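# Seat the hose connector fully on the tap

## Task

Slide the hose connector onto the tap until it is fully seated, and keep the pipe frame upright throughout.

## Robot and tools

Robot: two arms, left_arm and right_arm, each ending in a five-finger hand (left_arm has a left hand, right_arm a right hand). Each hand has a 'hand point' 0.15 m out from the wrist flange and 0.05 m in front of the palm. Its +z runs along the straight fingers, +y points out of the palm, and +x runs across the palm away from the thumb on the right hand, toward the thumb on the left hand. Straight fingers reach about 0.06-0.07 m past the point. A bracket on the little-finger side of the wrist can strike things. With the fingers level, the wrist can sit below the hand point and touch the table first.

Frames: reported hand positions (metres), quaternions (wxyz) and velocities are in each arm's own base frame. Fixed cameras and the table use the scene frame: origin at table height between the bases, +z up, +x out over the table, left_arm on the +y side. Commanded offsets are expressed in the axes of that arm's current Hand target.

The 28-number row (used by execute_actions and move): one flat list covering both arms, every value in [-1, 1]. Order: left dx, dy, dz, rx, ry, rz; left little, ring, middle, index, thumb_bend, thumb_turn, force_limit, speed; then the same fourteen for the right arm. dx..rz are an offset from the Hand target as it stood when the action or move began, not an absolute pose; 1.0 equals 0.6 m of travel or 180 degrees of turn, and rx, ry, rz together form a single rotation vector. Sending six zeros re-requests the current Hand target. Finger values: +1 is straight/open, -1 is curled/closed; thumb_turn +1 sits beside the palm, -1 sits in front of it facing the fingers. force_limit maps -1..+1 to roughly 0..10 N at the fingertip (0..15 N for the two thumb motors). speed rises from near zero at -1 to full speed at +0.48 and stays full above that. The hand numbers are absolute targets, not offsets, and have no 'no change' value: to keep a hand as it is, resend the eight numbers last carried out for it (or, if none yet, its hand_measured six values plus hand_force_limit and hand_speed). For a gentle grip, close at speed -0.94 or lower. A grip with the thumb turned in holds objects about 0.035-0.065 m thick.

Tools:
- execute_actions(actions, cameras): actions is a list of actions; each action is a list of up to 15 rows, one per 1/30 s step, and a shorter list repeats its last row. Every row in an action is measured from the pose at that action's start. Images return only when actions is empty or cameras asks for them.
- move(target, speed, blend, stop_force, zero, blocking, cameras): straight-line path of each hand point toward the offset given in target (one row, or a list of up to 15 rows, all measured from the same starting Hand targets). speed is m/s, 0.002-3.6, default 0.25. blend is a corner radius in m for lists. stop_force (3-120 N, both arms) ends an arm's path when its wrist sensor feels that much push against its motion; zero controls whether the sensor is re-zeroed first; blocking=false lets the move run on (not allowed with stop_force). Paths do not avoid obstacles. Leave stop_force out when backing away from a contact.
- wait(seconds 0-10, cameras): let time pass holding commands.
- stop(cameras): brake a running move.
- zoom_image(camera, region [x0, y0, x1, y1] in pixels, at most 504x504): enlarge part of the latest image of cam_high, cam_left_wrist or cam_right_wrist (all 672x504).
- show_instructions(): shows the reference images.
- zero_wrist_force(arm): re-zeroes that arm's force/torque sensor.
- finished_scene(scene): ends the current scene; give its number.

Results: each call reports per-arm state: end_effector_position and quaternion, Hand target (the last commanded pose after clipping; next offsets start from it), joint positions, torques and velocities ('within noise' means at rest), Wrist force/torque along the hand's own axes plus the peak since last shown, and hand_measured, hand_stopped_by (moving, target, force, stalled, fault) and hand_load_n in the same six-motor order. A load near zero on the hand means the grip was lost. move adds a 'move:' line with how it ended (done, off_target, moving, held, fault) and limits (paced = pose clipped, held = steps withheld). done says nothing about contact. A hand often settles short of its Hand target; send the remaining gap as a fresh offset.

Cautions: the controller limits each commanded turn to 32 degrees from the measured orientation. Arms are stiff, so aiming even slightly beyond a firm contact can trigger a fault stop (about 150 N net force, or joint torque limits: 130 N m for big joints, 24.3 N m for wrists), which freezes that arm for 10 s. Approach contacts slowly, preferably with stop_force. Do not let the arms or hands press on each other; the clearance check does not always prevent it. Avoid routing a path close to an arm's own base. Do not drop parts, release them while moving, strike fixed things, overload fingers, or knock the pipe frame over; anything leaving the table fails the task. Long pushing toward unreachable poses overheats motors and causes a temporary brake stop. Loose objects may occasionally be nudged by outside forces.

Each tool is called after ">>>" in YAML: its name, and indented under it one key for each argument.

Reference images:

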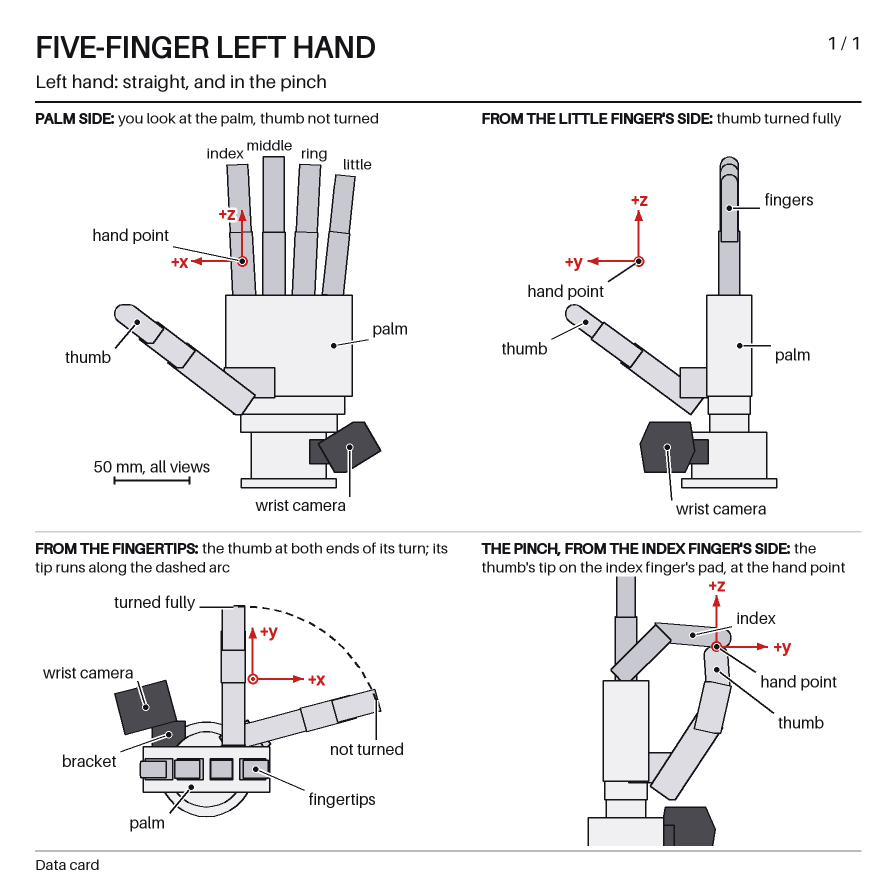

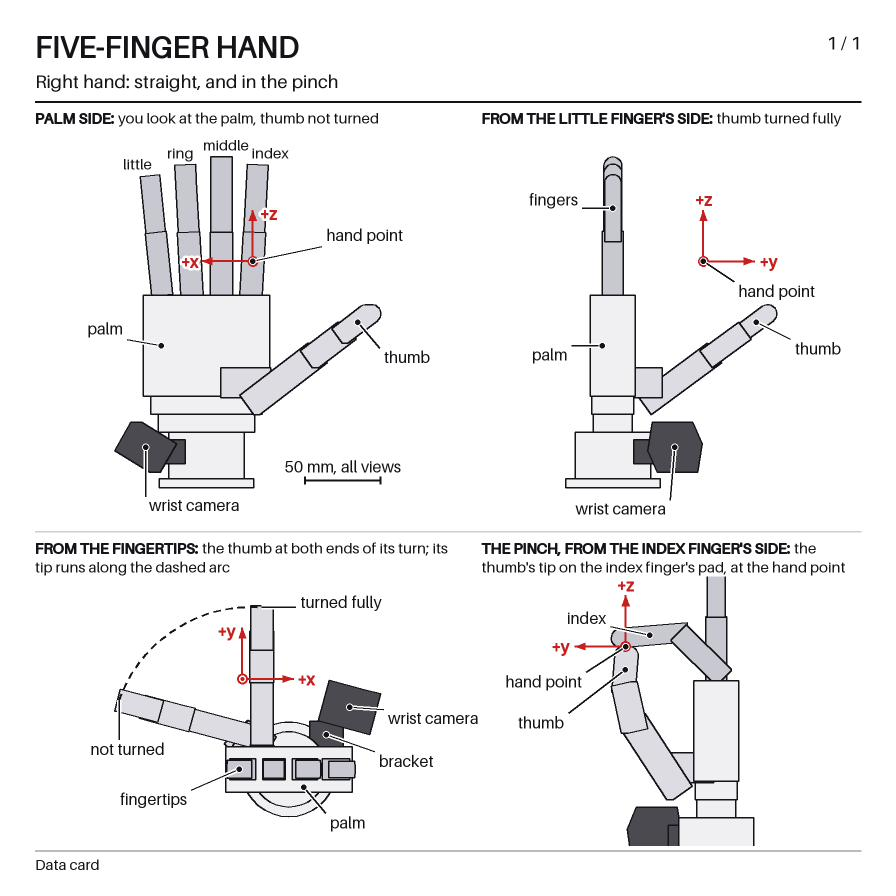

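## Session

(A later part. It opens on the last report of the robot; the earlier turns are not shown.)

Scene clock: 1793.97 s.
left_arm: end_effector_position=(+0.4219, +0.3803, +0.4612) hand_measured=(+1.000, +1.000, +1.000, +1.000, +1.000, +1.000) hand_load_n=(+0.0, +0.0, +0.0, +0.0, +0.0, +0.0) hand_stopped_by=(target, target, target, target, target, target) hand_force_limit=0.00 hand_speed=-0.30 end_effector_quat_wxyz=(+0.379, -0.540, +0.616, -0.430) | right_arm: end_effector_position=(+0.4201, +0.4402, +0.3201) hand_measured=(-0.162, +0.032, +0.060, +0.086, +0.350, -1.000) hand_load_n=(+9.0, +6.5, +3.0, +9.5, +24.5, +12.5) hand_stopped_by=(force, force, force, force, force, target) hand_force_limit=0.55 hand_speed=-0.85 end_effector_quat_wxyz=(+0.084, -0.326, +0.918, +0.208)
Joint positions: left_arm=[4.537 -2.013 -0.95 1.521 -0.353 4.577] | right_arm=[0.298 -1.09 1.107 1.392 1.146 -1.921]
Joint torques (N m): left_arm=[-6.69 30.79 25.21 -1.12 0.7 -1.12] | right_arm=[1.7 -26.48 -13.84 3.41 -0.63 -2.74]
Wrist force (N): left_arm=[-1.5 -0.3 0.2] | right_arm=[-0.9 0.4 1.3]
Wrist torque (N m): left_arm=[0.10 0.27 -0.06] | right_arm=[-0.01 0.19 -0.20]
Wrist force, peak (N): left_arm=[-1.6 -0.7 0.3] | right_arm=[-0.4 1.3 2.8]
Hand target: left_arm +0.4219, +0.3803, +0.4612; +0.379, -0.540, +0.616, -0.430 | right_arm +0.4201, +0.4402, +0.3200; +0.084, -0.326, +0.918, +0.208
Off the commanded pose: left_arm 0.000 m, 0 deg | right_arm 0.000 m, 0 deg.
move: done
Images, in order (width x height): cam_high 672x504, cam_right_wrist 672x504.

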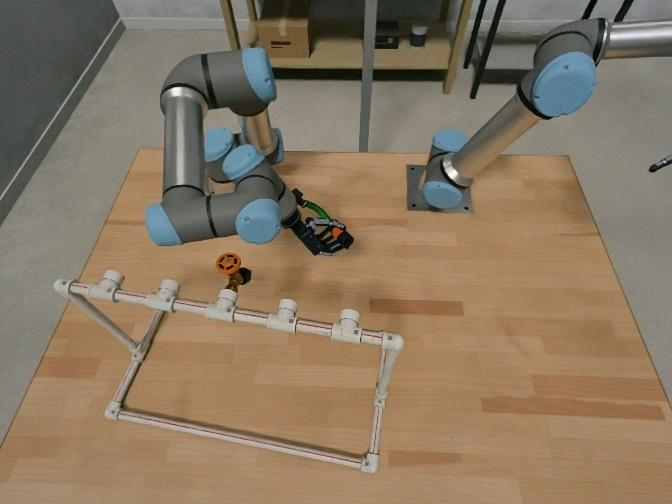

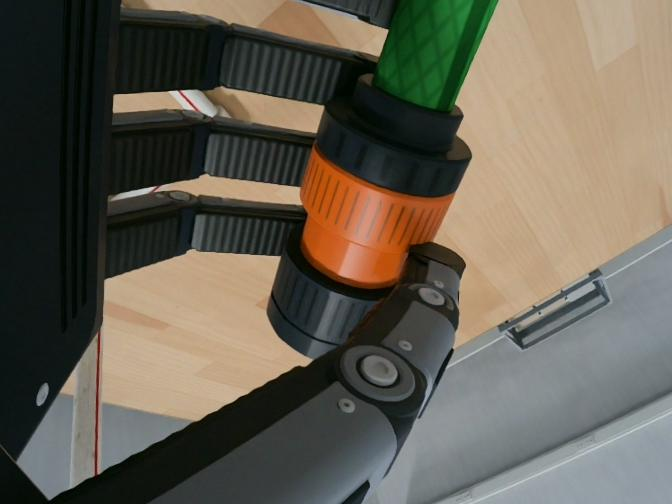

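>>> move:
  target:
    - [0,0,0,0,0,0,1,1,1,1,1,1,0,-0.3,0,0,0,-0.0848,-0.1178,0.1389,-0.52,-0.52,-0.42,-0.42,-0.32,-1,0.55,-0.85]
  speed: 0.15
  cameras: ["cam_right_wrist","cam_high"]

Scene clock: 1811.63 s.
left_arm: end_effector_position=(+0.4219, +0.3803, +0.4612) hand_measured=(+1.000, +1.000, +1.000, +1.000, +1.000, +1.000) hand_load_n=(+0.0, +0.0, +0.0, +0.0, +0.0, +0.0) hand_stopped_by=(target, target, target, target, target, target) hand_force_limit=0.00 hand_speed=-0.30 end_effector_quat_wxyz=(+0.379, -0.540, +0.616, -0.430) | right_arm: end_effector_position=(+0.4200, +0.4402, +0.3201) hand_measured=(-0.162, +0.032, +0.060, +0.086, +0.350, -1.000) hand_load_n=(+8.0, +6.5, +3.0, +10.0, +24.5, +13.0) hand_stopped_by=(force, force, force, force, force, target) hand_force_limit=0.55 hand_speed=-0.85 end_effector_quat_wxyz=(+0.160, -0.086, +0.900, +0.396)
Joint positions: left_arm=[4.537 -2.013 -0.95 1.521 -0.353 4.577] | right_arm=[0.215 -1.34 1.594 0.786 0.829 -1.337]
Joint torques (N m): left_arm=[-8.12 31.62 25.62 -1.03 0.75 -0.68] | right_arm=[8.62 -17.73 -24.37 1.07 -0.28 0]
Wrist force (N): left_arm=[-1.4 -0.4 0.2] | right_arm=[-0.6 -0.4 0.3]
Wrist torque (N m): left_arm=[0.08 0.27 -0.05] | right_arm=[0.01 0.18 -0.14]
Wrist force, peak (N): left_arm=[-1.8 -0.5 0.2] | right_arm=[-0.7 0.2 2.0]
Hand target: left_arm +0.4219, +0.3803, +0.4612; +0.379, -0.540, +0.616, -0.430 | right_arm +0.4201, +0.4402, +0.3200; +0.160, -0.086, +0.900, +0.396
Off the commanded pose: left_arm 0.000 m, 0 deg | right_arm 0.000 m, 0 deg.
move: done
Images, in order (width x height): cam_high 672x504, cam_right_wrist 672x504.

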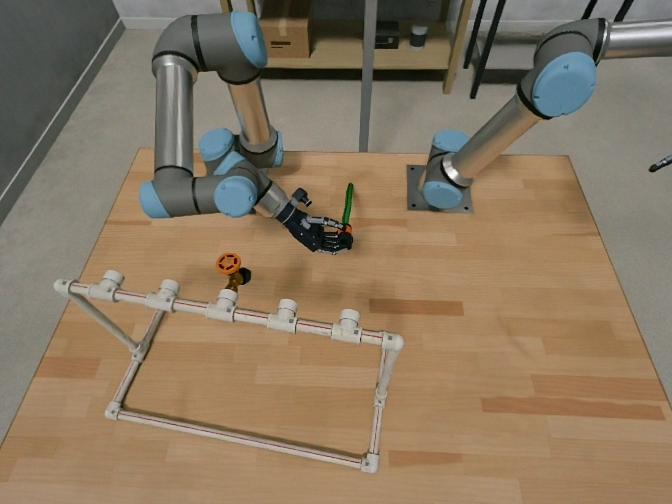

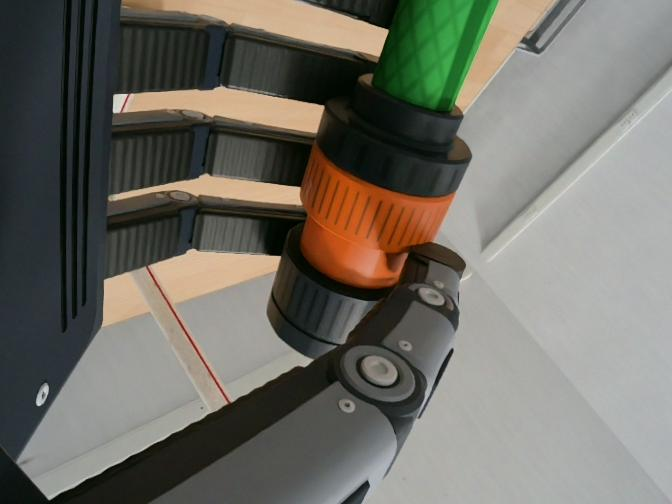

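>>> execute_actions:
  actions: []

>>> zoom_image:
  camera: "cam_high"
  region: [180, 180, 400, 345]

Scene clock: 1859.87 s.
left_arm: end_effector_position=(+0.4219, +0.3803, +0.4612) hand_measured=(+1.000, +1.000, +1.000, +1.000, +1.000, +1.000) hand_load_n=(+0.0, +0.0, +0.0, +0.0, +0.0, +0.0) hand_stopped_by=(target, target, target, target, target, target) hand_force_limit=0.00 hand_speed=-0.30 end_effector_quat_wxyz=(+0.379, -0.540, +0.616, -0.430) | right_arm: end_effector_position=(+0.4201, +0.4402, +0.3200) hand_measured=(-0.162, +0.032, +0.060, +0.086, +0.350, -1.000) hand_load_n=(+8.0, +6.5, +3.0, +10.5, +24.5, +13.0) hand_stopped_by=(force, force, force, force, force, target) hand_force_limit=0.55 hand_speed=-0.85 end_effector_quat_wxyz=(+0.160, -0.086, +0.900, +0.396)
Joint positions: left_arm=[4.537 -2.013 -0.95 1.521 -0.353 4.577] | right_arm=[0.215 -1.34 1.594 0.786 0.829 -1.336]
Joint velocities: within noise
Joint torques (N m): left_arm=[-7.26 32.12 25.21 -0.95 0.84 -0.83] | right_arm=[7.78 -17.65 -26.51 -0.61 -1.71 2.55]
Wrist force (N): left_arm=[-1.3 -0.3 0.1] | right_arm=[-0.3 -0.6 0.5]
Wrist torque (N m): left_arm=[0.12 0.25 -0.05] | right_arm=[-0.04 0.12 -0.13]
Wrist force, peak (N): left_arm=[-1.8 -0.5 0.2] | right_arm=[-0.2 -0.6 1.1]
Hand target: left_arm +0.4219, +0.3803, +0.4612; +0.379, -0.540, +0.616, -0.430 | right_arm +0.4201, +0.4402, +0.3200; +0.160, -0.086, +0.900, +0.396
Off the commanded pose: left_arm 0.000 m, 0 deg | right_arm 0.000 m, 0 deg.

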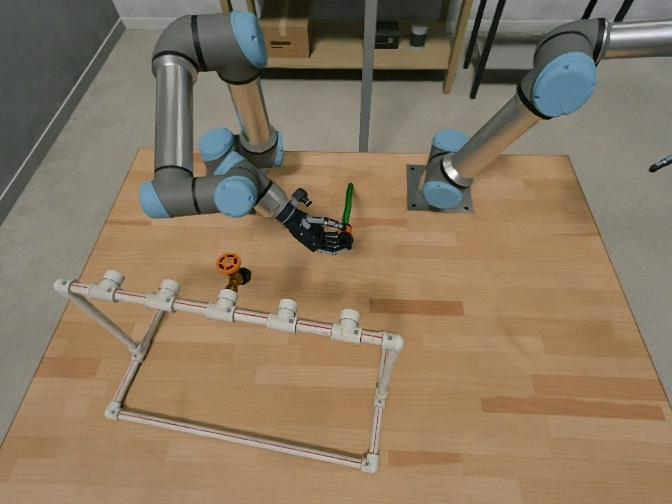

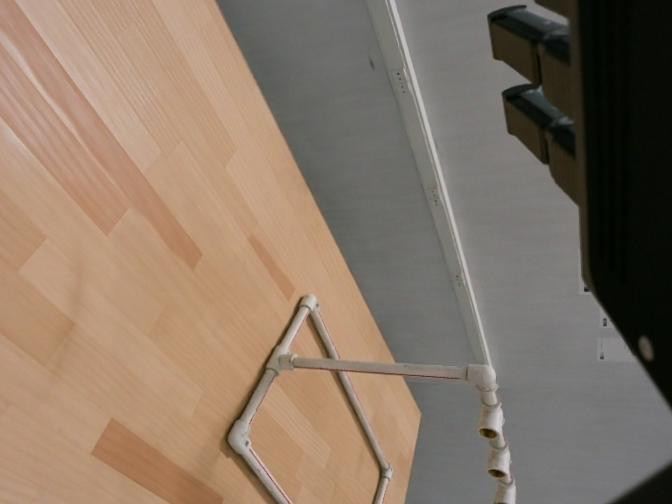

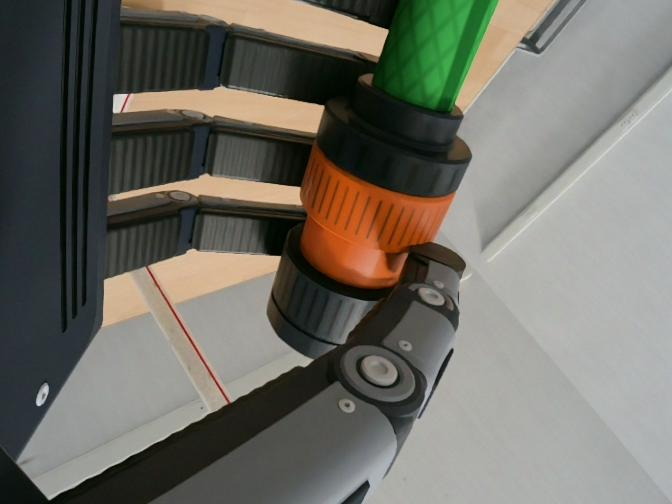

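Scaled by 2.291 from the camera's 672x504 image, which has a finer 960x720 frame.

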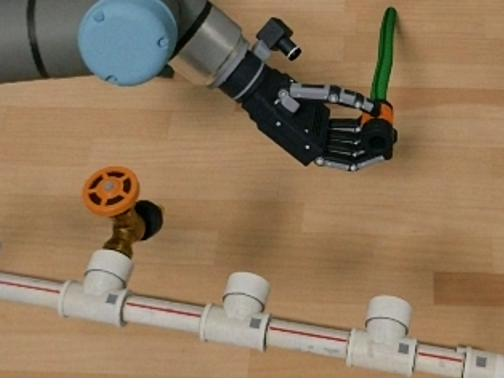

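>>> zoom_image:
  camera: "cam_high"
  region: [200, 240, 270, 300]

Scaled by 7.200 from the camera's 672x504 image, which has a finer 960x720 frame.

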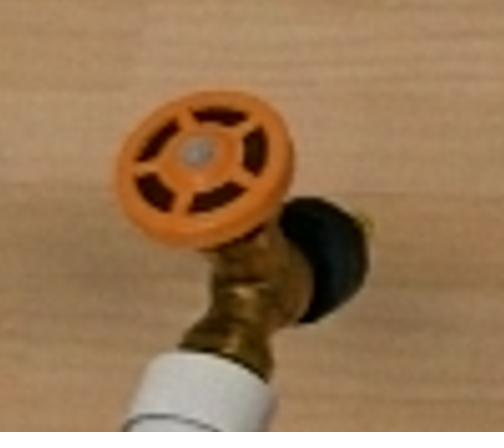

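>>> move:
  target:
    - [0.419,-0.3515,0.284,-0.05,0.077,-0.01,1,1,1,1,1,1,0,-0.3,0,0,0,0,0,0,-0.52,-0.52,-0.42,-0.42,-0.32,-1,0.55,-0.85]
    - [0.9437,-0.3877,0.3793,-0.1,0.154,-0.0206,1,1,1,1,1,1,0,-0.3,0,0,0,0,0,0,-0.52,-0.52,-0.42,-0.42,-0.32,-1,0.55,-0.85]
  speed: 0.22
  blend: [0.05, 0]
  cameras: ["cam_high","cam_left_wrist"]

Scene clock: 1946.87 s.
left_arm: end_effector_position=(+0.6393, -0.2191, +0.5994) hand_measured=(+1.000, +1.000, +1.000, +1.000, +1.000, +1.000) hand_load_n=(+0.0, +0.0, +0.0, +0.0, +0.0, +0.0) hand_stopped_by=(target, target, target, target, target, target) hand_force_limit=0.00 hand_speed=-0.30 end_effector_quat_wxyz=(+0.192, -0.482, +0.639, -0.567) | right_arm: end_effector_position=(+0.4201, +0.4402, +0.3200) hand_measured=(-0.162, +0.032, +0.060, +0.086, +0.350, -1.000) hand_load_n=(+8.0, +6.5, +3.0, +10.0, +25.0, +13.0) hand_stopped_by=(force, force, force, force, force, target) hand_force_limit=0.55 hand_speed=-0.85 end_effector_quat_wxyz=(+0.160, -0.086, +0.900, +0.396)
Joint positions: left_arm=[3.314 -2.214 -0.035 1.859 -0.84 3.09] | right_arm=[0.215 -1.34 1.594 0.786 0.829 -1.336]
Joint torques (N m): left_arm=[-6.68 44.82 5.4 -0.93 0.24 2.32] | right_arm=[5.22 -17.19 -26.09 2.8 -1.79 -1.46]
Wrist force (N): left_arm=[-1.4 -0.6 0.4] | right_arm=[-0.3 -0.5 0.7]
Wrist torque (N m): left_arm=[0.09 0.29 -0.09] | right_arm=[-0.04 0.12 -0.13]
Wrist force, peak (N): left_arm=[-2.7 1.2 -0.7] | right_arm=[-0.3 -0.9 0.9]
Hand target: left_arm +0.6401, -0.2192, +0.6006; +0.119, -0.494, +0.730, -0.458 | right_arm +0.4201, +0.4402, +0.3200; +0.160, -0.086, +0.900, +0.396
Off the commanded pose: left_arm 0.001 m, 18 deg | right_arm 0.000 m, 0 deg.
elbow stopped short (left arm): the move would have taken joint 3 (elbow) straighter than the controller allows.
move: off_target (left_arm)
Images, in order (width x height): cam_high 672x504, cam_left_wrist 672x504.

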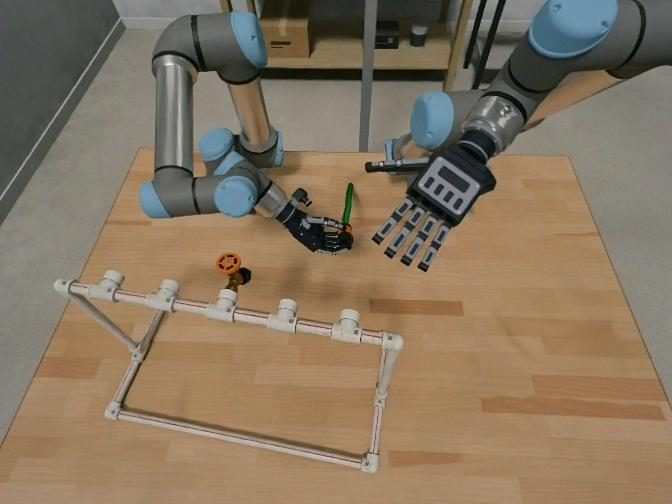

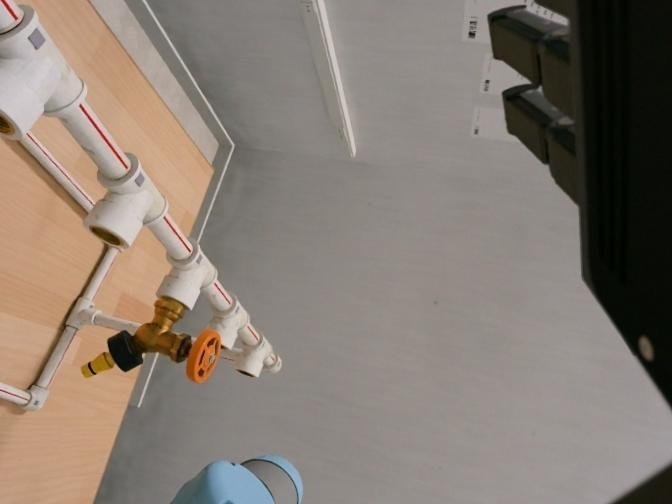

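>>> zoom_image:
  camera: "cam_left_wrist"
  region: [60, 220, 280, 400]

Scaled by 2.291 from the camera's 672x504 image, which has a finer 960x720 frame.

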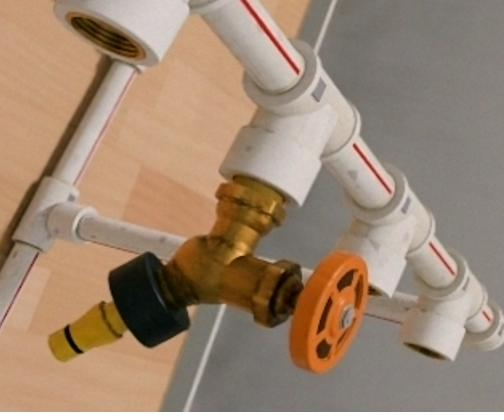

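>>> move:
  target: [0.287,0.164,0.214,-0.0486,0.0771,-0.0095,1,1,1,1,1,1,0,-0.3,0,0,0,0,0,0,-0.52,-0.52,-0.42,-0.42,-0.32,-1,0.55,-0.85]
  speed: 0.2
  cameras: ["cam_high","cam_left_wrist"]

>>> zoom_image:
  camera: "cam_left_wrist"
  region: [60, 120, 504, 504]

Scene clock: 2008.03 s.
left_arm: end_effector_position=(+0.5759, -0.4231, +0.4993) hand_measured=(+1.000, +1.000, +1.000, +1.000, +1.000, +1.000) hand_load_n=(+0.0, +0.0, +0.0, +0.0, +0.0, +0.0) hand_stopped_by=(target, target, target, target, target, target) hand_force_limit=0.00 hand_speed=-0.30 end_effector_quat_wxyz=(+0.014, -0.458, +0.716, -0.526) | right_arm: end_effector_position=(+0.4201, +0.4402, +0.3200) hand_measured=(-0.162, +0.032, +0.060, +0.086, +0.350, -1.000) hand_load_n=(+8.0, +6.5, +3.0, +10.0, +24.5, +13.0) hand_stopped_by=(force, force, force, force, force, target) hand_force_limit=0.55 hand_speed=-0.85 end_effector_quat_wxyz=(+0.160, -0.086, +0.900, +0.396)
Joint positions: left_arm=[2.978 -2.368 -0.035 1.776 -0.865 3.039] | right_arm=[0.215 -1.34 1.594 0.786 0.829 -1.336]
Joint torques (N m): left_arm=[1.99 49.99 8.74 -2.37 1.79 1.95] | right_arm=[2.55 -18.11 -25.05 2.87 -1.8 -1.94]
Wrist force (N): left_arm=[-1.0 -0.2 0.2] | right_arm=[-0.4 -0.7 0.5]
Wrist torque (N m): left_arm=[0.15 0.25 0.02] | right_arm=[-0.05 0.13 -0.14]
Wrist force, peak (N): left_arm=[-2.6 -1.4 -0.2] | right_arm=[-0.8 -0.9 0.7]
Hand target: left_arm +0.5767, -0.4235, +0.5003; -0.015, -0.453, +0.764, -0.459 | right_arm +0.4201, +0.4402, +0.3200; +0.160, -0.086, +0.900, +0.396
Off the commanded pose: left_arm 0.001 m, 10 deg | right_arm 0.000 m, 0 deg.
elbow stopped short (left arm): the move would have taken joint 3 (elbow) straighter than the controller allows.
move: off_target (left_arm)
Images, in order (width x height): cam_high 672x504, cam_left_wrist 672x504.

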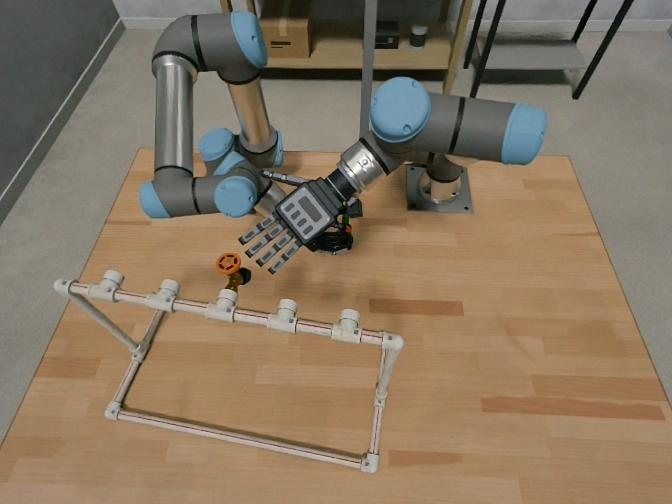

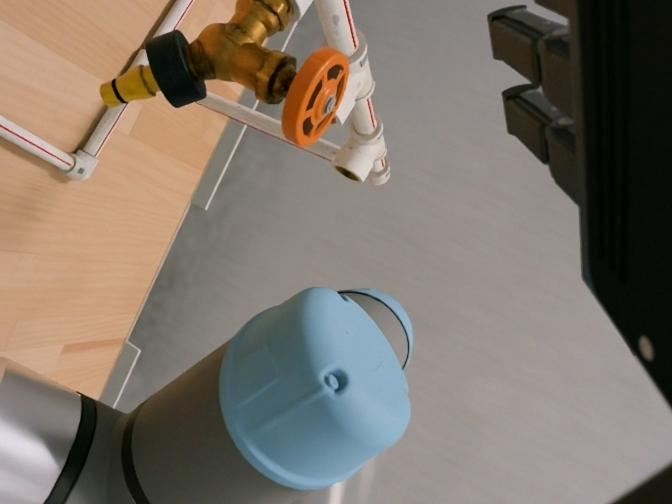

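Scaled by 1.135 from the camera's 672x504 image, which has a finer 960x720 frame.

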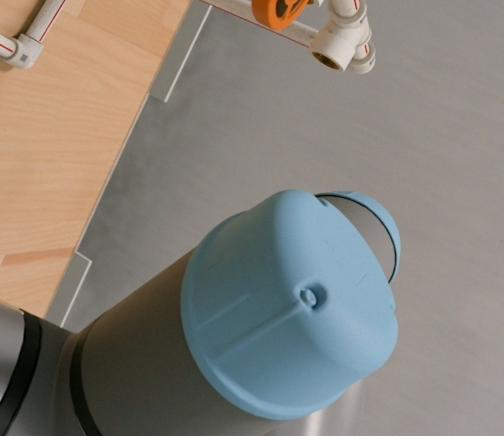

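>>> move:
  target: [0,0,0,0,0,0,1,1,1,1,1,1,0,-0.3,-0.0247,-0.2378,-0.1588,0.0184,-0.1017,-0.0662,-0.52,-0.52,-0.42,-0.42,-0.32,-1,0.55,-0.85]
  speed: 0.15
  cameras: ["all"]

>>> zoom_image:
  camera: "cam_high"
  region: [200, 210, 320, 300]

Scene clock: 2348.20 s.
left_arm: end_effector_position=(+0.5758, -0.4231, +0.4993) hand_measured=(+1.000, +1.000, +1.000, +1.000, +1.000, +1.000) hand_load_n=(+0.0, +0.0, +0.0, +0.0, +0.0, +0.0) hand_stopped_by=(target, target, target, target, target, target) hand_force_limit=0.00 hand_speed=-0.30 end_effector_quat_wxyz=(+0.014, -0.458, +0.716, -0.526) | right_arm: end_effector_position=(+0.4532, +0.2743, +0.2882) hand_measured=(-0.162, +0.032, +0.060, +0.086, +0.350, -1.000) hand_load_n=(+7.0, +6.5, +3.5, +12.0, +23.0, +14.0) hand_stopped_by=(force, force, force, force, force, target) hand_force_limit=0.55 hand_speed=-0.85 end_effector_quat_wxyz=(+0.343, -0.110, +0.861, +0.360)
Joint positions: left_arm=[2.978 -2.368 -0.035 1.776 -0.865 3.039] | right_arm=[-0.233 -1.487 1.933 0.537 0.654 -1.762]
Joint torques (N m): left_arm=[-8.07 53.11 21.19 -2.23 0.16 2.3] | right_arm=[-4.67 -8.1 -21.98 1.28 -0.8 0.59]
Wrist force (N): left_arm=[-1.1 -0.3 0.2] | right_arm=[-0.2 0.0 0.4]
Wrist torque (N m): left_arm=[0.13 0.27 -0.01] | right_arm=[-0.03 0.17 0.02]
Wrist force, peak (N): left_arm=[-1.4 -0.5 0.1] | right_arm=[-0.5 1.0 1.2]
Hand target: left_arm +0.5767, -0.4235, +0.5003; -0.015, -0.453, +0.764, -0.459 | right_arm +0.4532, +0.2743, +0.2882; +0.343, -0.110, +0.861, +0.360
Off the commanded pose: left_arm 0.001 m, 10 deg | right_arm 0.000 m, 0 deg.
elbow stopped short (left arm): the move would have taken joint 3 (elbow) straighter than the controller allows.
move: off_target (left_arm)

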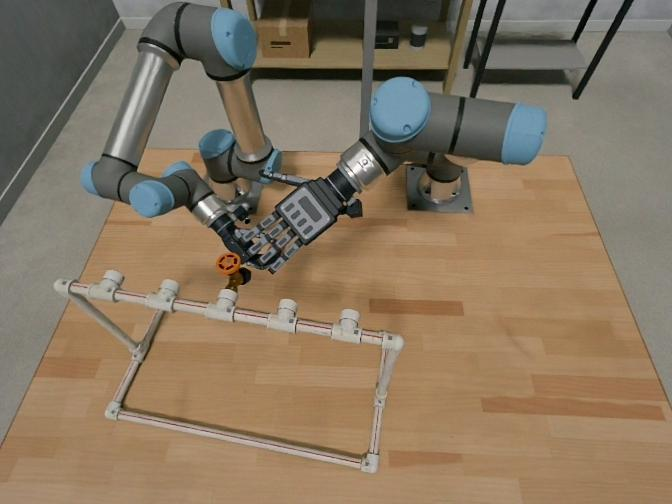

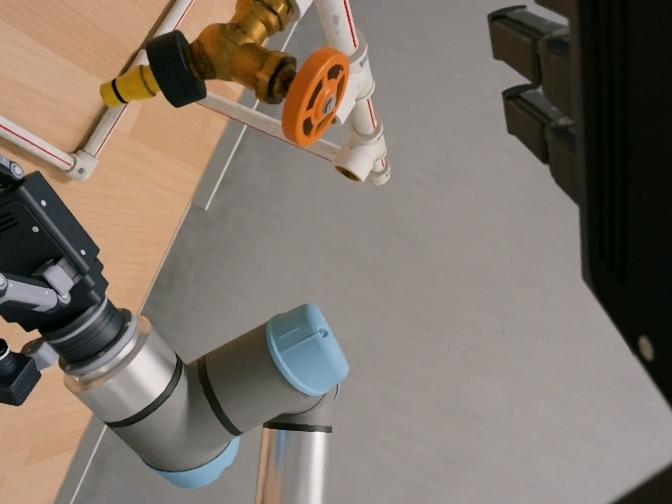

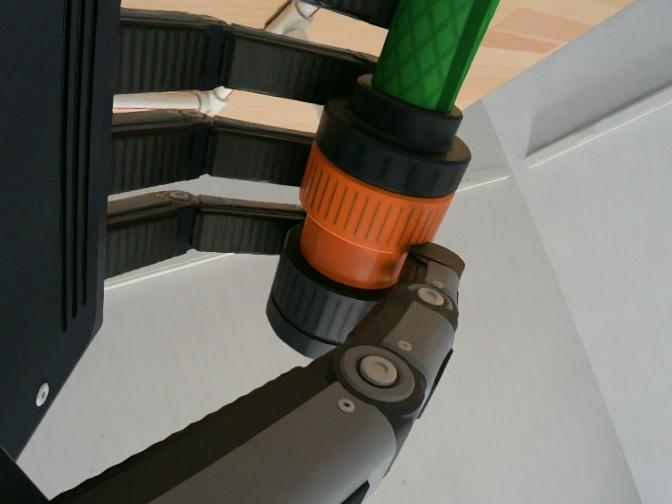

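Scaled by 4.200 from the camera's 672x504 image, which has a finer 960x720 frame.

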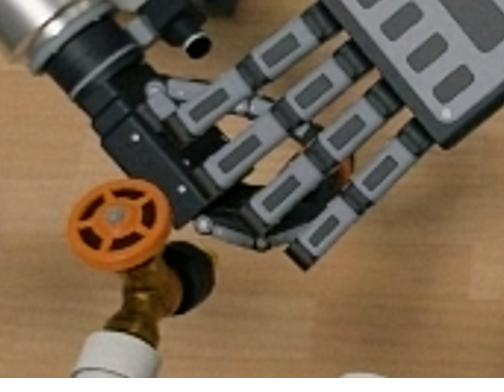

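>>> move:
  target: [-0.294,0.305,-0.3268,0,0,0,1,1,1,1,1,1,0,-0.3,0,0,0,0,0,0,-0.52,-0.52,-0.42,-0.42,-0.32,-1,0.55,-0.85]
  speed: 0.3

Scene clock: 2444.10 s.
left_arm: end_effector_position=(+0.4743, -0.1329, +0.4106) hand_measured=(+1.000, +1.000, +1.000, +1.000, +1.000, +1.000) hand_load_n=(+0.0, +0.0, +0.0, -0.5, +0.0, +0.0) hand_stopped_by=(target, target, target, target, target, target) hand_force_limit=0.00 hand_speed=-0.30 end_effector_quat_wxyz=(-0.015, -0.453, +0.764, -0.459) end_effector_velocity=(+0.000, +0.000, +0.000) end_effector_angular_velocity=(+0.001, -0.001, -0.002) | right_arm: end_effector_position=(+0.4532, +0.2743, +0.2882) hand_measured=(-0.162, +0.032, +0.060, +0.086, +0.350, -1.000) hand_load_n=(+7.0, +6.5, +3.5, +12.0, +23.0, +14.0) hand_stopped_by=(force, force, force, force, force, target) hand_force_limit=0.55 hand_speed=-0.85 end_effector_quat_wxyz=(+0.343, -0.110, +0.861, +0.360)
Joint positions: left_arm=[3.578 -1.876 -1.203 1.601 -0.62 4.031] | right_arm=[-0.233 -1.487 1.933 0.537 0.654 -1.762]
Joint velocities: left_arm=[0.001 0 -0.001 -0.002 0 0.005] | right_arm=[within noise]
Joint torques (N m): left_arm=[8.14 24.27 10.63 -3.74 2.34 2.39] | right_arm=[-5.91 -9.35 -19.93 -0.71 -1.94 -2.28]
Wrist force (N): left_arm=[-0.9 0.0 -0.1] | right_arm=[-0.1 0.1 -0.1]
Wrist torque (N m): left_arm=[0.13 0.21 -0.01] | right_arm=[0.00 0.17 0.03]
Wrist force, peak (N): left_arm=[-2.1 1.4 -1.3] | right_arm=[-0.7 -0.1 0.4]
Hand target: left_arm +0.4743, -0.1328, +0.4105; -0.015, -0.453, +0.764, -0.459 | right_arm +0.4532, +0.2743, +0.2882; +0.343, -0.110, +0.861, +0.360
Off the commanded pose: left_arm 0.000 m, 0 deg | right_arm 0.000 m, 0 deg.
move: done

>>> move:
  target: [0.1997,-0.227,-0.125,0.2768,0.2251,0,1,1,1,1,1,1,0,-0.3,0,0,0,0,0,0,-0.52,-0.52,-0.42,-0.42,-0.32,-1,0.55,-0.85]
  speed: 0.35

Scene clock: 2486.03 s.
left_arm: end_effector_position=(+0.4705, -0.1835, +0.6001) hand_measured=(+1.000, +1.000, +1.000, +1.000, +1.000, +1.000) hand_load_n=(+0.0, +0.0, +0.0, +0.0, +0.0, -0.5) hand_stopped_by=(target, target, target, target, target, target) hand_force_limit=0.00 hand_speed=-0.30 end_effector_quat_wxyz=(+0.082, +0.236, -0.453, +0.856) | right_arm: end_effector_position=(+0.4532, +0.2743, +0.2882) hand_measured=(-0.162, +0.032, +0.060, +0.086, +0.350, -1.000) hand_load_n=(+7.0, +6.5, +3.5, +12.0, +23.0, +14.0) hand_stopped_by=(force, force, force, force, force, target) hand_force_limit=0.55 hand_speed=-0.85 end_effector_quat_wxyz=(+0.343, -0.110, +0.861, +0.360)
Joint positions: left_arm=[3.58 -1.88 -1.384 1.79 0.501 4.025] | right_arm=[-0.233 -1.487 1.933 0.537 0.654 -1.762]
Joint torques (N m): left_arm=[-6.78 25.01 25.4 -0.66 2.52 -2.46] | right_arm=[-3.51 -11.38 -19.44 -0.77 -1.27 -0.98]
Wrist force (N): left_arm=[-1.7 -0.7 0.3] | right_arm=[-0.2 0.0 0.2]
Wrist torque (N m): left_arm=[0.04 0.30 -0.03] | right_arm=[-0.04 0.17 0.01]
Wrist force, peak (N): left_arm=[-3.2 -0.8 1.3] | right_arm=[-1.0 -0.1 0.0]
Hand target: left_arm +0.4705, -0.1835, +0.6001; +0.082, +0.236, -0.453, +0.856 | right_arm +0.4532, +0.2743, +0.2882; +0.343, -0.110, +0.861, +0.360
Off the commanded pose: left_arm 0.000 m, 0 deg | right_arm 0.000 m, 0 deg.
move: done

>>> move:
  target:
    - [-0.2433,-0.0212,-0.038,0.0165,-0.1889,0,1,1,1,1,1,1,0,-0.3,0,0,0,0,0,0,-0.52,-0.52,-0.42,-0.42,-0.32,-1,0.55,-0.85]
    - [-0.288,0.3,0.37,-0.2766,-0.2252,0,1,1,1,1,1,1,0,-0.3,0,0,0,0,0,0,-0.52,-0.52,-0.42,-0.42,-0.32,-1,0.55,-0.85]
  speed: 0.25
  cameras: ["cam_high","cam_left_wrist"]

Scene clock: 2529.40 s.
left_arm: end_effector_position=(+0.6310, -0.4555, +0.4909) hand_measured=(+1.000, +1.000, +1.000, +1.000, +1.000, +1.000) hand_load_n=(-0.5, +0.0, +0.0, +0.0, +0.0, +0.0) hand_stopped_by=(target, target, target, target, target, target) hand_force_limit=0.00 hand_speed=-0.30 end_effector_quat_wxyz=(-0.014, -0.458, +0.760, -0.461) | right_arm: end_effector_position=(+0.4532, +0.2743, +0.2882) hand_measured=(-0.162, +0.032, +0.060, +0.086, +0.350, -1.000) hand_load_n=(+7.0, +6.5, +4.0, +12.5, +23.0, +14.0) hand_stopped_by=(force, force, force, force, force, target) hand_force_limit=0.55 hand_speed=-0.85 end_effector_quat_wxyz=(+0.343, -0.110, +0.861, +0.360)
Joint positions: left_arm=[2.927 -1.987 -1.045 -0.922 0.911 6.285] | right_arm=[-0.233 -1.487 1.933 0.537 0.654 -1.762]
Joint torques (N m): left_arm=[0.28 35.33 30.85 1.06 -0.1 -2.05] | right_arm=[-1.51 -11.03 -15.57 -0.82 -0.13 1.04]
Wrist force (N): left_arm=[-1.3 -0.2 0.3] | right_arm=[-0.3 0.1 0.1]
Wrist torque (N m): left_arm=[0.11 0.29 -0.11] | right_arm=[0.00 0.20 0.00]
Wrist force, peak (N): left_arm=[-1.7 -1.3 -0.7] | right_arm=[-0.5 0.0 0.6]
Hand target: left_arm +0.6311, -0.4552, +0.4909; -0.015, -0.453, +0.764, -0.459 | right_arm +0.4532, +0.2743, +0.2882; +0.343, -0.110, +0.861, +0.360
Off the commanded pose: left_arm 0.000 m, 1 deg | right_arm 0.000 m, 0 deg.
joint sent to its limit (left arm) — joint 6 (wrist 3), upper limit. The joint targets still meet the commanded pose.
move: done
Images, in order (width x height): cam_high 672x504, cam_left_wrist 672x504.

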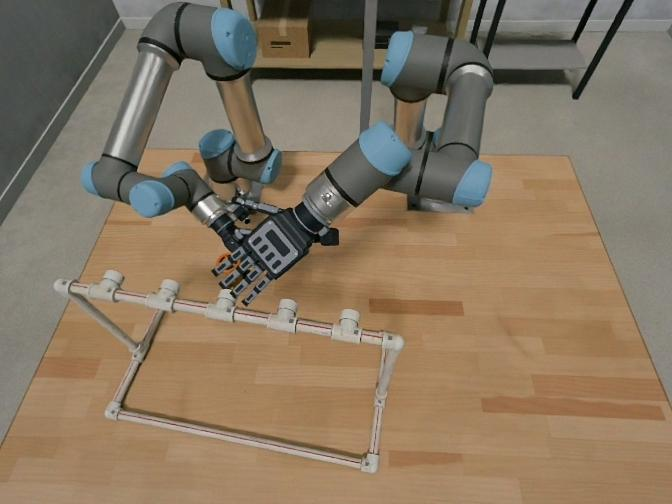

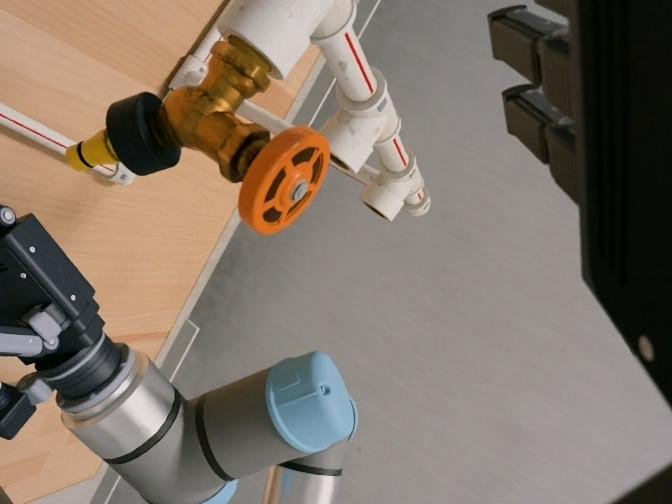

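>>> move:
  target: [-0.0147,-0.0748,0.221,0,0,0,1,1,1,1,1,1,0,-0.3,0.0018,-0.0277,-0.0085,0.002,0.0128,-0.0389,-0.52,-0.52,-0.42,-0.42,-0.32,-1,0.55,-0.85]
  speed: 0.15
  cameras: ["all"]

>>> zoom_image:
  camera: "cam_high"
  region: [190, 220, 310, 340]

Scene clock: 2694.90 s.
left_arm: end_effector_position=(+0.7201, -0.5516, +0.4412) hand_measured=(+1.000, +1.000, +1.000, +1.000, +1.000, +1.000) hand_load_n=(+0.0, +0.0, +0.0, +0.0, +0.0, +0.0) hand_stopped_by=(target, target, target, target, target, target) hand_force_limit=0.00 hand_speed=-0.30 end_effector_quat_wxyz=(-0.015, -0.453, +0.764, -0.459) | right_arm: end_effector_position=(+0.4572, +0.2588, +0.2810) hand_measured=(-0.162, +0.032, +0.060, +0.086, +0.350, -1.000) hand_load_n=(+7.0, +6.5, +4.0, +12.5, +22.5, +13.5) hand_stopped_by=(force, force, force, force, force, target) hand_force_limit=0.55 hand_speed=-0.85 end_effector_quat_wxyz=(+0.347, -0.169, +0.860, +0.333)
Joint positions: left_arm=[2.827 -2.385 -0.53 -0.998 0.979 6.213] | right_arm=[-0.275 -1.436 1.889 0.638 0.65 -1.992]
Joint torques (N m): left_arm=[11.12 47.93 28.33 3.87 -1.71 0.49] | right_arm=[8.72 -33.42 -5.74 -0.57 -0.69 1.09]
Wrist force (N): left_arm=[-0.8 -0.2 0.3] | right_arm=[0.6 0.5 0.5]
Wrist torque (N m): left_arm=[0.08 0.21 -0.07] | right_arm=[-0.04 0.09 0.12]
Wrist force, peak (N): left_arm=[-1.0 -0.6 1.5] | right_arm=[0.3 0.4 0.9]
Hand target: left_arm +0.7202, -0.5515, +0.4412; -0.015, -0.453, +0.764, -0.459 | right_arm +0.4571, +0.2589, +0.2810; +0.347, -0.169, +0.860, +0.333
Off the commanded pose: left_arm 0.000 m, 0 deg | right_arm 0.000 m, 0 deg.
move: done

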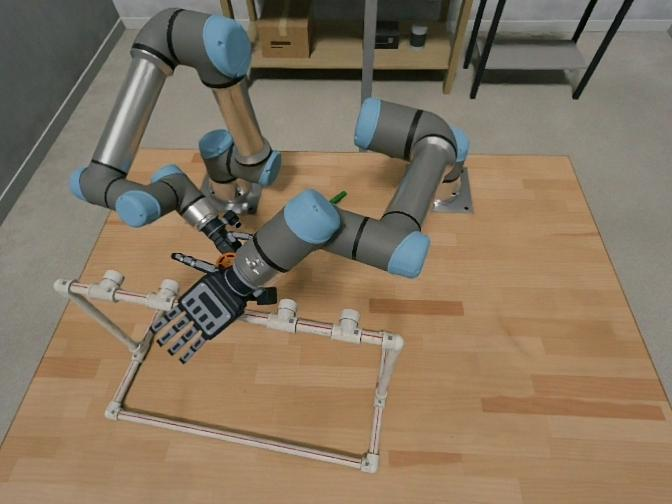

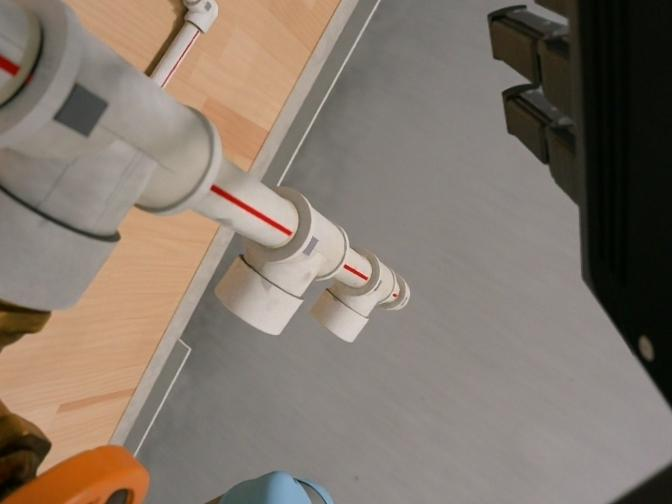

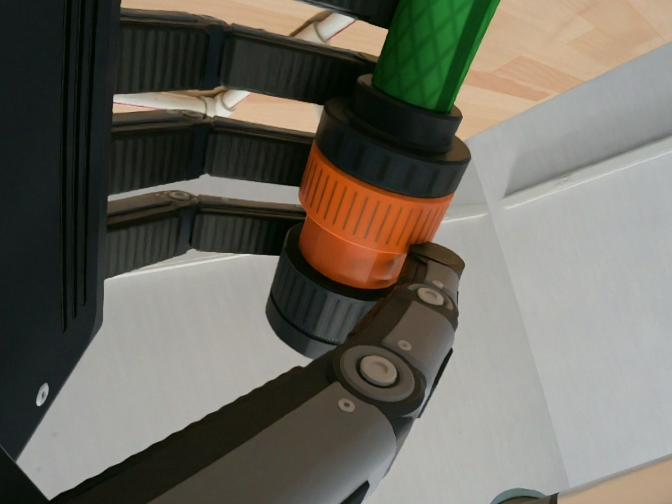

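Scaled by 4.200 from the camera's 672x504 image, which has a finer 960x720 frame.

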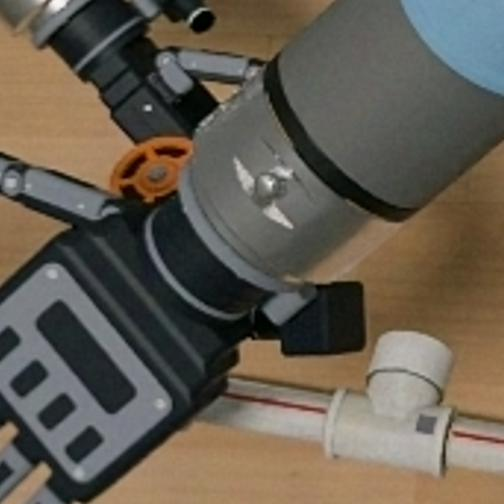

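>>> move:
  target: [0,0.085,0,0,0,0,1,1,1,1,1,1,0,-0.3,0,0,0,0,0,0,-0.52,-0.52,-0.42,-0.42,-0.32,-1,0.55,-0.85]
  speed: 0.04
  stop_force: 4
  cameras: ["cam_high","cam_left_wrist"]

Scene clock: 2716.80 s.
left_arm: end_effector_position=(+0.6841, -0.5430, +0.4062) hand_measured=(+1.000, +1.000, +1.000, +1.000, +1.000, +1.000) hand_load_n=(+0.0, +0.0, +0.0, +0.0, +0.0, +0.0) hand_stopped_by=(target, target, target, target, target, target) hand_force_limit=0.00 hand_speed=-0.30 end_effector_quat_wxyz=(-0.015, -0.453, +0.764, -0.459) | right_arm: end_effector_position=(+0.4571, +0.2589, +0.2810) hand_measured=(-0.162, +0.032, +0.060, +0.086, +0.350, -1.000) hand_load_n=(+7.0, +6.5, +4.0, +12.5, +23.0, +13.0) hand_stopped_by=(force, force, force, force, force, target) hand_force_limit=0.55 hand_speed=-0.85 end_effector_quat_wxyz=(+0.347, -0.169, +0.860, +0.333)
Joint positions: left_arm=[2.823 -2.238 -0.876 -0.797 0.982 6.209] | right_arm=[-0.275 -1.436 1.889 0.638 0.65 -1.992]
Joint torques (N m): left_arm=[2.55 42.95 20.09 1.26 -0.78 -0.62] | right_arm=[6.78 -34.45 -6.16 -0.75 -1.77 -1.27]
Wrist force (N): left_arm=[-0.9 -0.3 0.2] | right_arm=[-0.1 0.4 0.3]
Wrist torque (N m): left_arm=[0.08 0.22 0.06] | right_arm=[-0.03 0.20 0.08]
Wrist force, peak (N): left_arm=[-1.2 -0.6 0.3] | right_arm=[0.2 0.5 0.9]
Hand target: left_arm +0.6841, -0.5430, +0.4061; -0.015, -0.453, +0.764, -0.459 | right_arm +0.4571, +0.2589, +0.2810; +0.347, -0.169, +0.860, +0.333
Off the commanded pose: left_arm 0.000 m, 0 deg | right_arm 0.000 m, 0 deg.
move: done
Images, in order (width x height): cam_high 672x504, cam_left_wrist 672x504.

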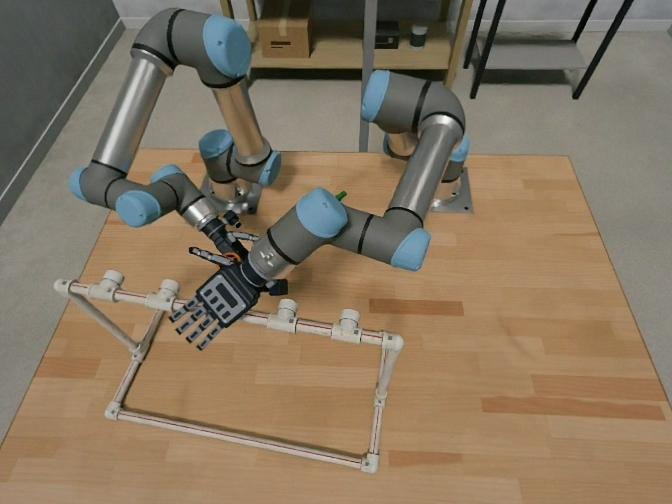

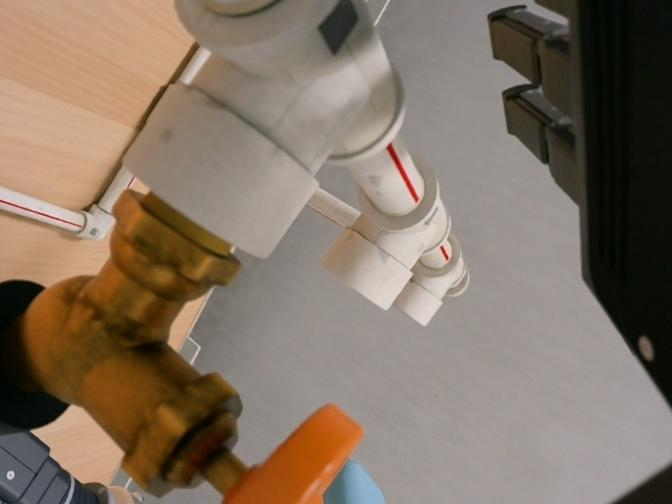

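>>> move:
  target: [0,0.06,0,0,0,0,1,1,1,1,1,1,0,-0.3,0,0,0,0,0,0,-0.52,-0.52,-0.42,-0.42,-0.32,-1,0.55,-0.85]
  speed: 0.02
  stop_force: 4
  cameras: ["cam_high","cam_left_wrist"]

Scene clock: 2742.23 s.
left_arm: end_effector_position=(+0.6606, -0.5374, +0.3832) hand_measured=(+1.000, +1.000, +1.000, +1.000, +1.000, +1.000) hand_load_n=(+0.0, +0.0, +0.0, +0.5, +0.0, +0.0) hand_stopped_by=(target, target, target, target, target, target) hand_force_limit=0.00 hand_speed=-0.30 end_effector_quat_wxyz=(-0.015, -0.453, +0.764, -0.459) | right_arm: end_effector_position=(+0.4571, +0.2589, +0.2810) hand_measured=(-0.162, +0.032, +0.060, +0.086, +0.350, -1.000) hand_load_n=(+7.0, +6.5, +4.0, +12.5, +22.5, +13.0) hand_stopped_by=(force, force, force, force, force, target) hand_force_limit=0.55 hand_speed=-0.85 end_effector_quat_wxyz=(+0.347, -0.169, +0.860, +0.333)
Joint positions: left_arm=[2.82 -2.172 -1.044 -0.694 0.984 6.207] | right_arm=[-0.275 -1.436 1.889 0.638 0.65 -1.992]
Joint torques (N m): left_arm=[6.21 47.28 12.7 3.92 -1.47 1.87] | right_arm=[7.58 -33.91 -6.42 -0.55 -1.61 1.67]
Wrist force (N): left_arm=[-1.4 -2.8 0.5] | right_arm=[-0.1 0.2 0.0]
Wrist torque (N m): left_arm=[0.06 0.23 0.09] | right_arm=[-0.04 0.21 0.07]
Wrist force, peak (N): left_arm=[0.0 -11.9 1.4] | right_arm=[-0.1 0.4 0.8]
Hand target: left_arm +0.6606, -0.5374, +0.3832; -0.015, -0.453, +0.764, -0.459 (not the last commanded pose) | right_arm +0.4571, +0.2589, +0.2810; +0.347, -0.169, +0.860, +0.333
Off the commanded pose: left_arm 0.003 m, 0 deg | right_arm 0.000 m, 0 deg.
move: contact (left_arm)
Images, in order (width x height): cam_high 672x504, cam_left_wrist 672x504.

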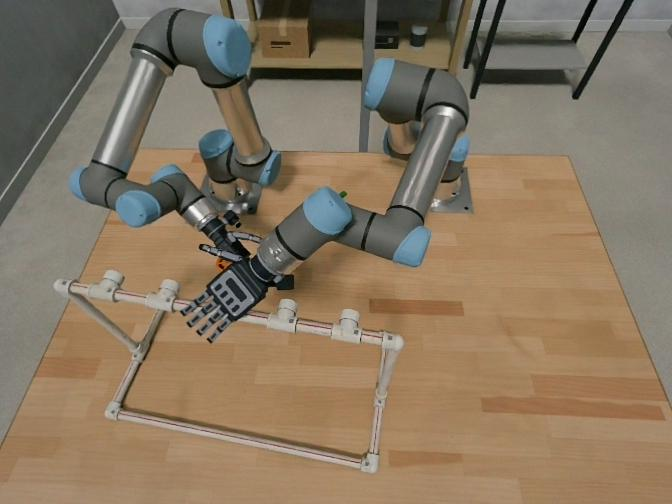

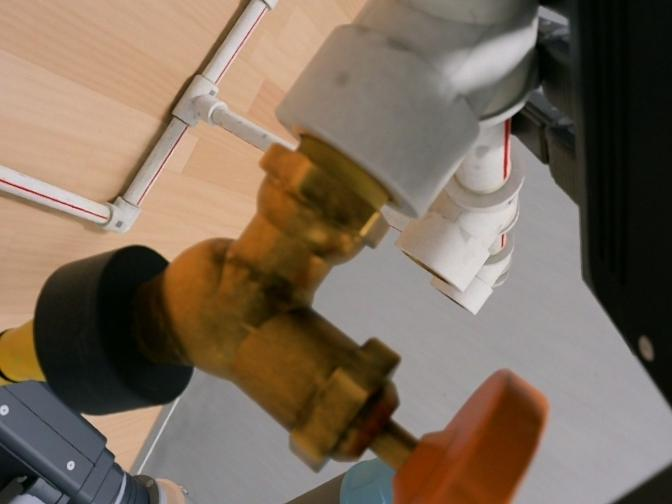

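>>> zoom_image:
  camera: "cam_left_wrist"
  region: [0, 120, 420, 504]

Scaled by 1.200 from the camera's 672x504 image, which has a finer 960x720 frame.

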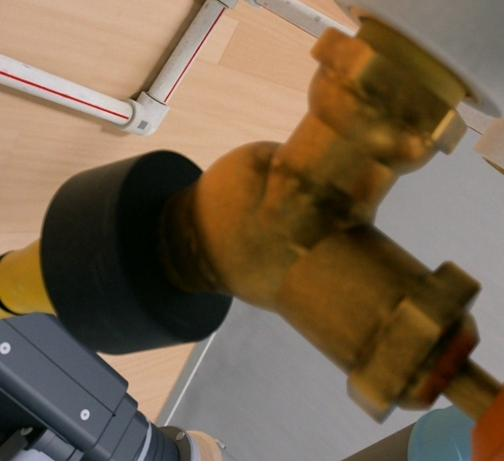

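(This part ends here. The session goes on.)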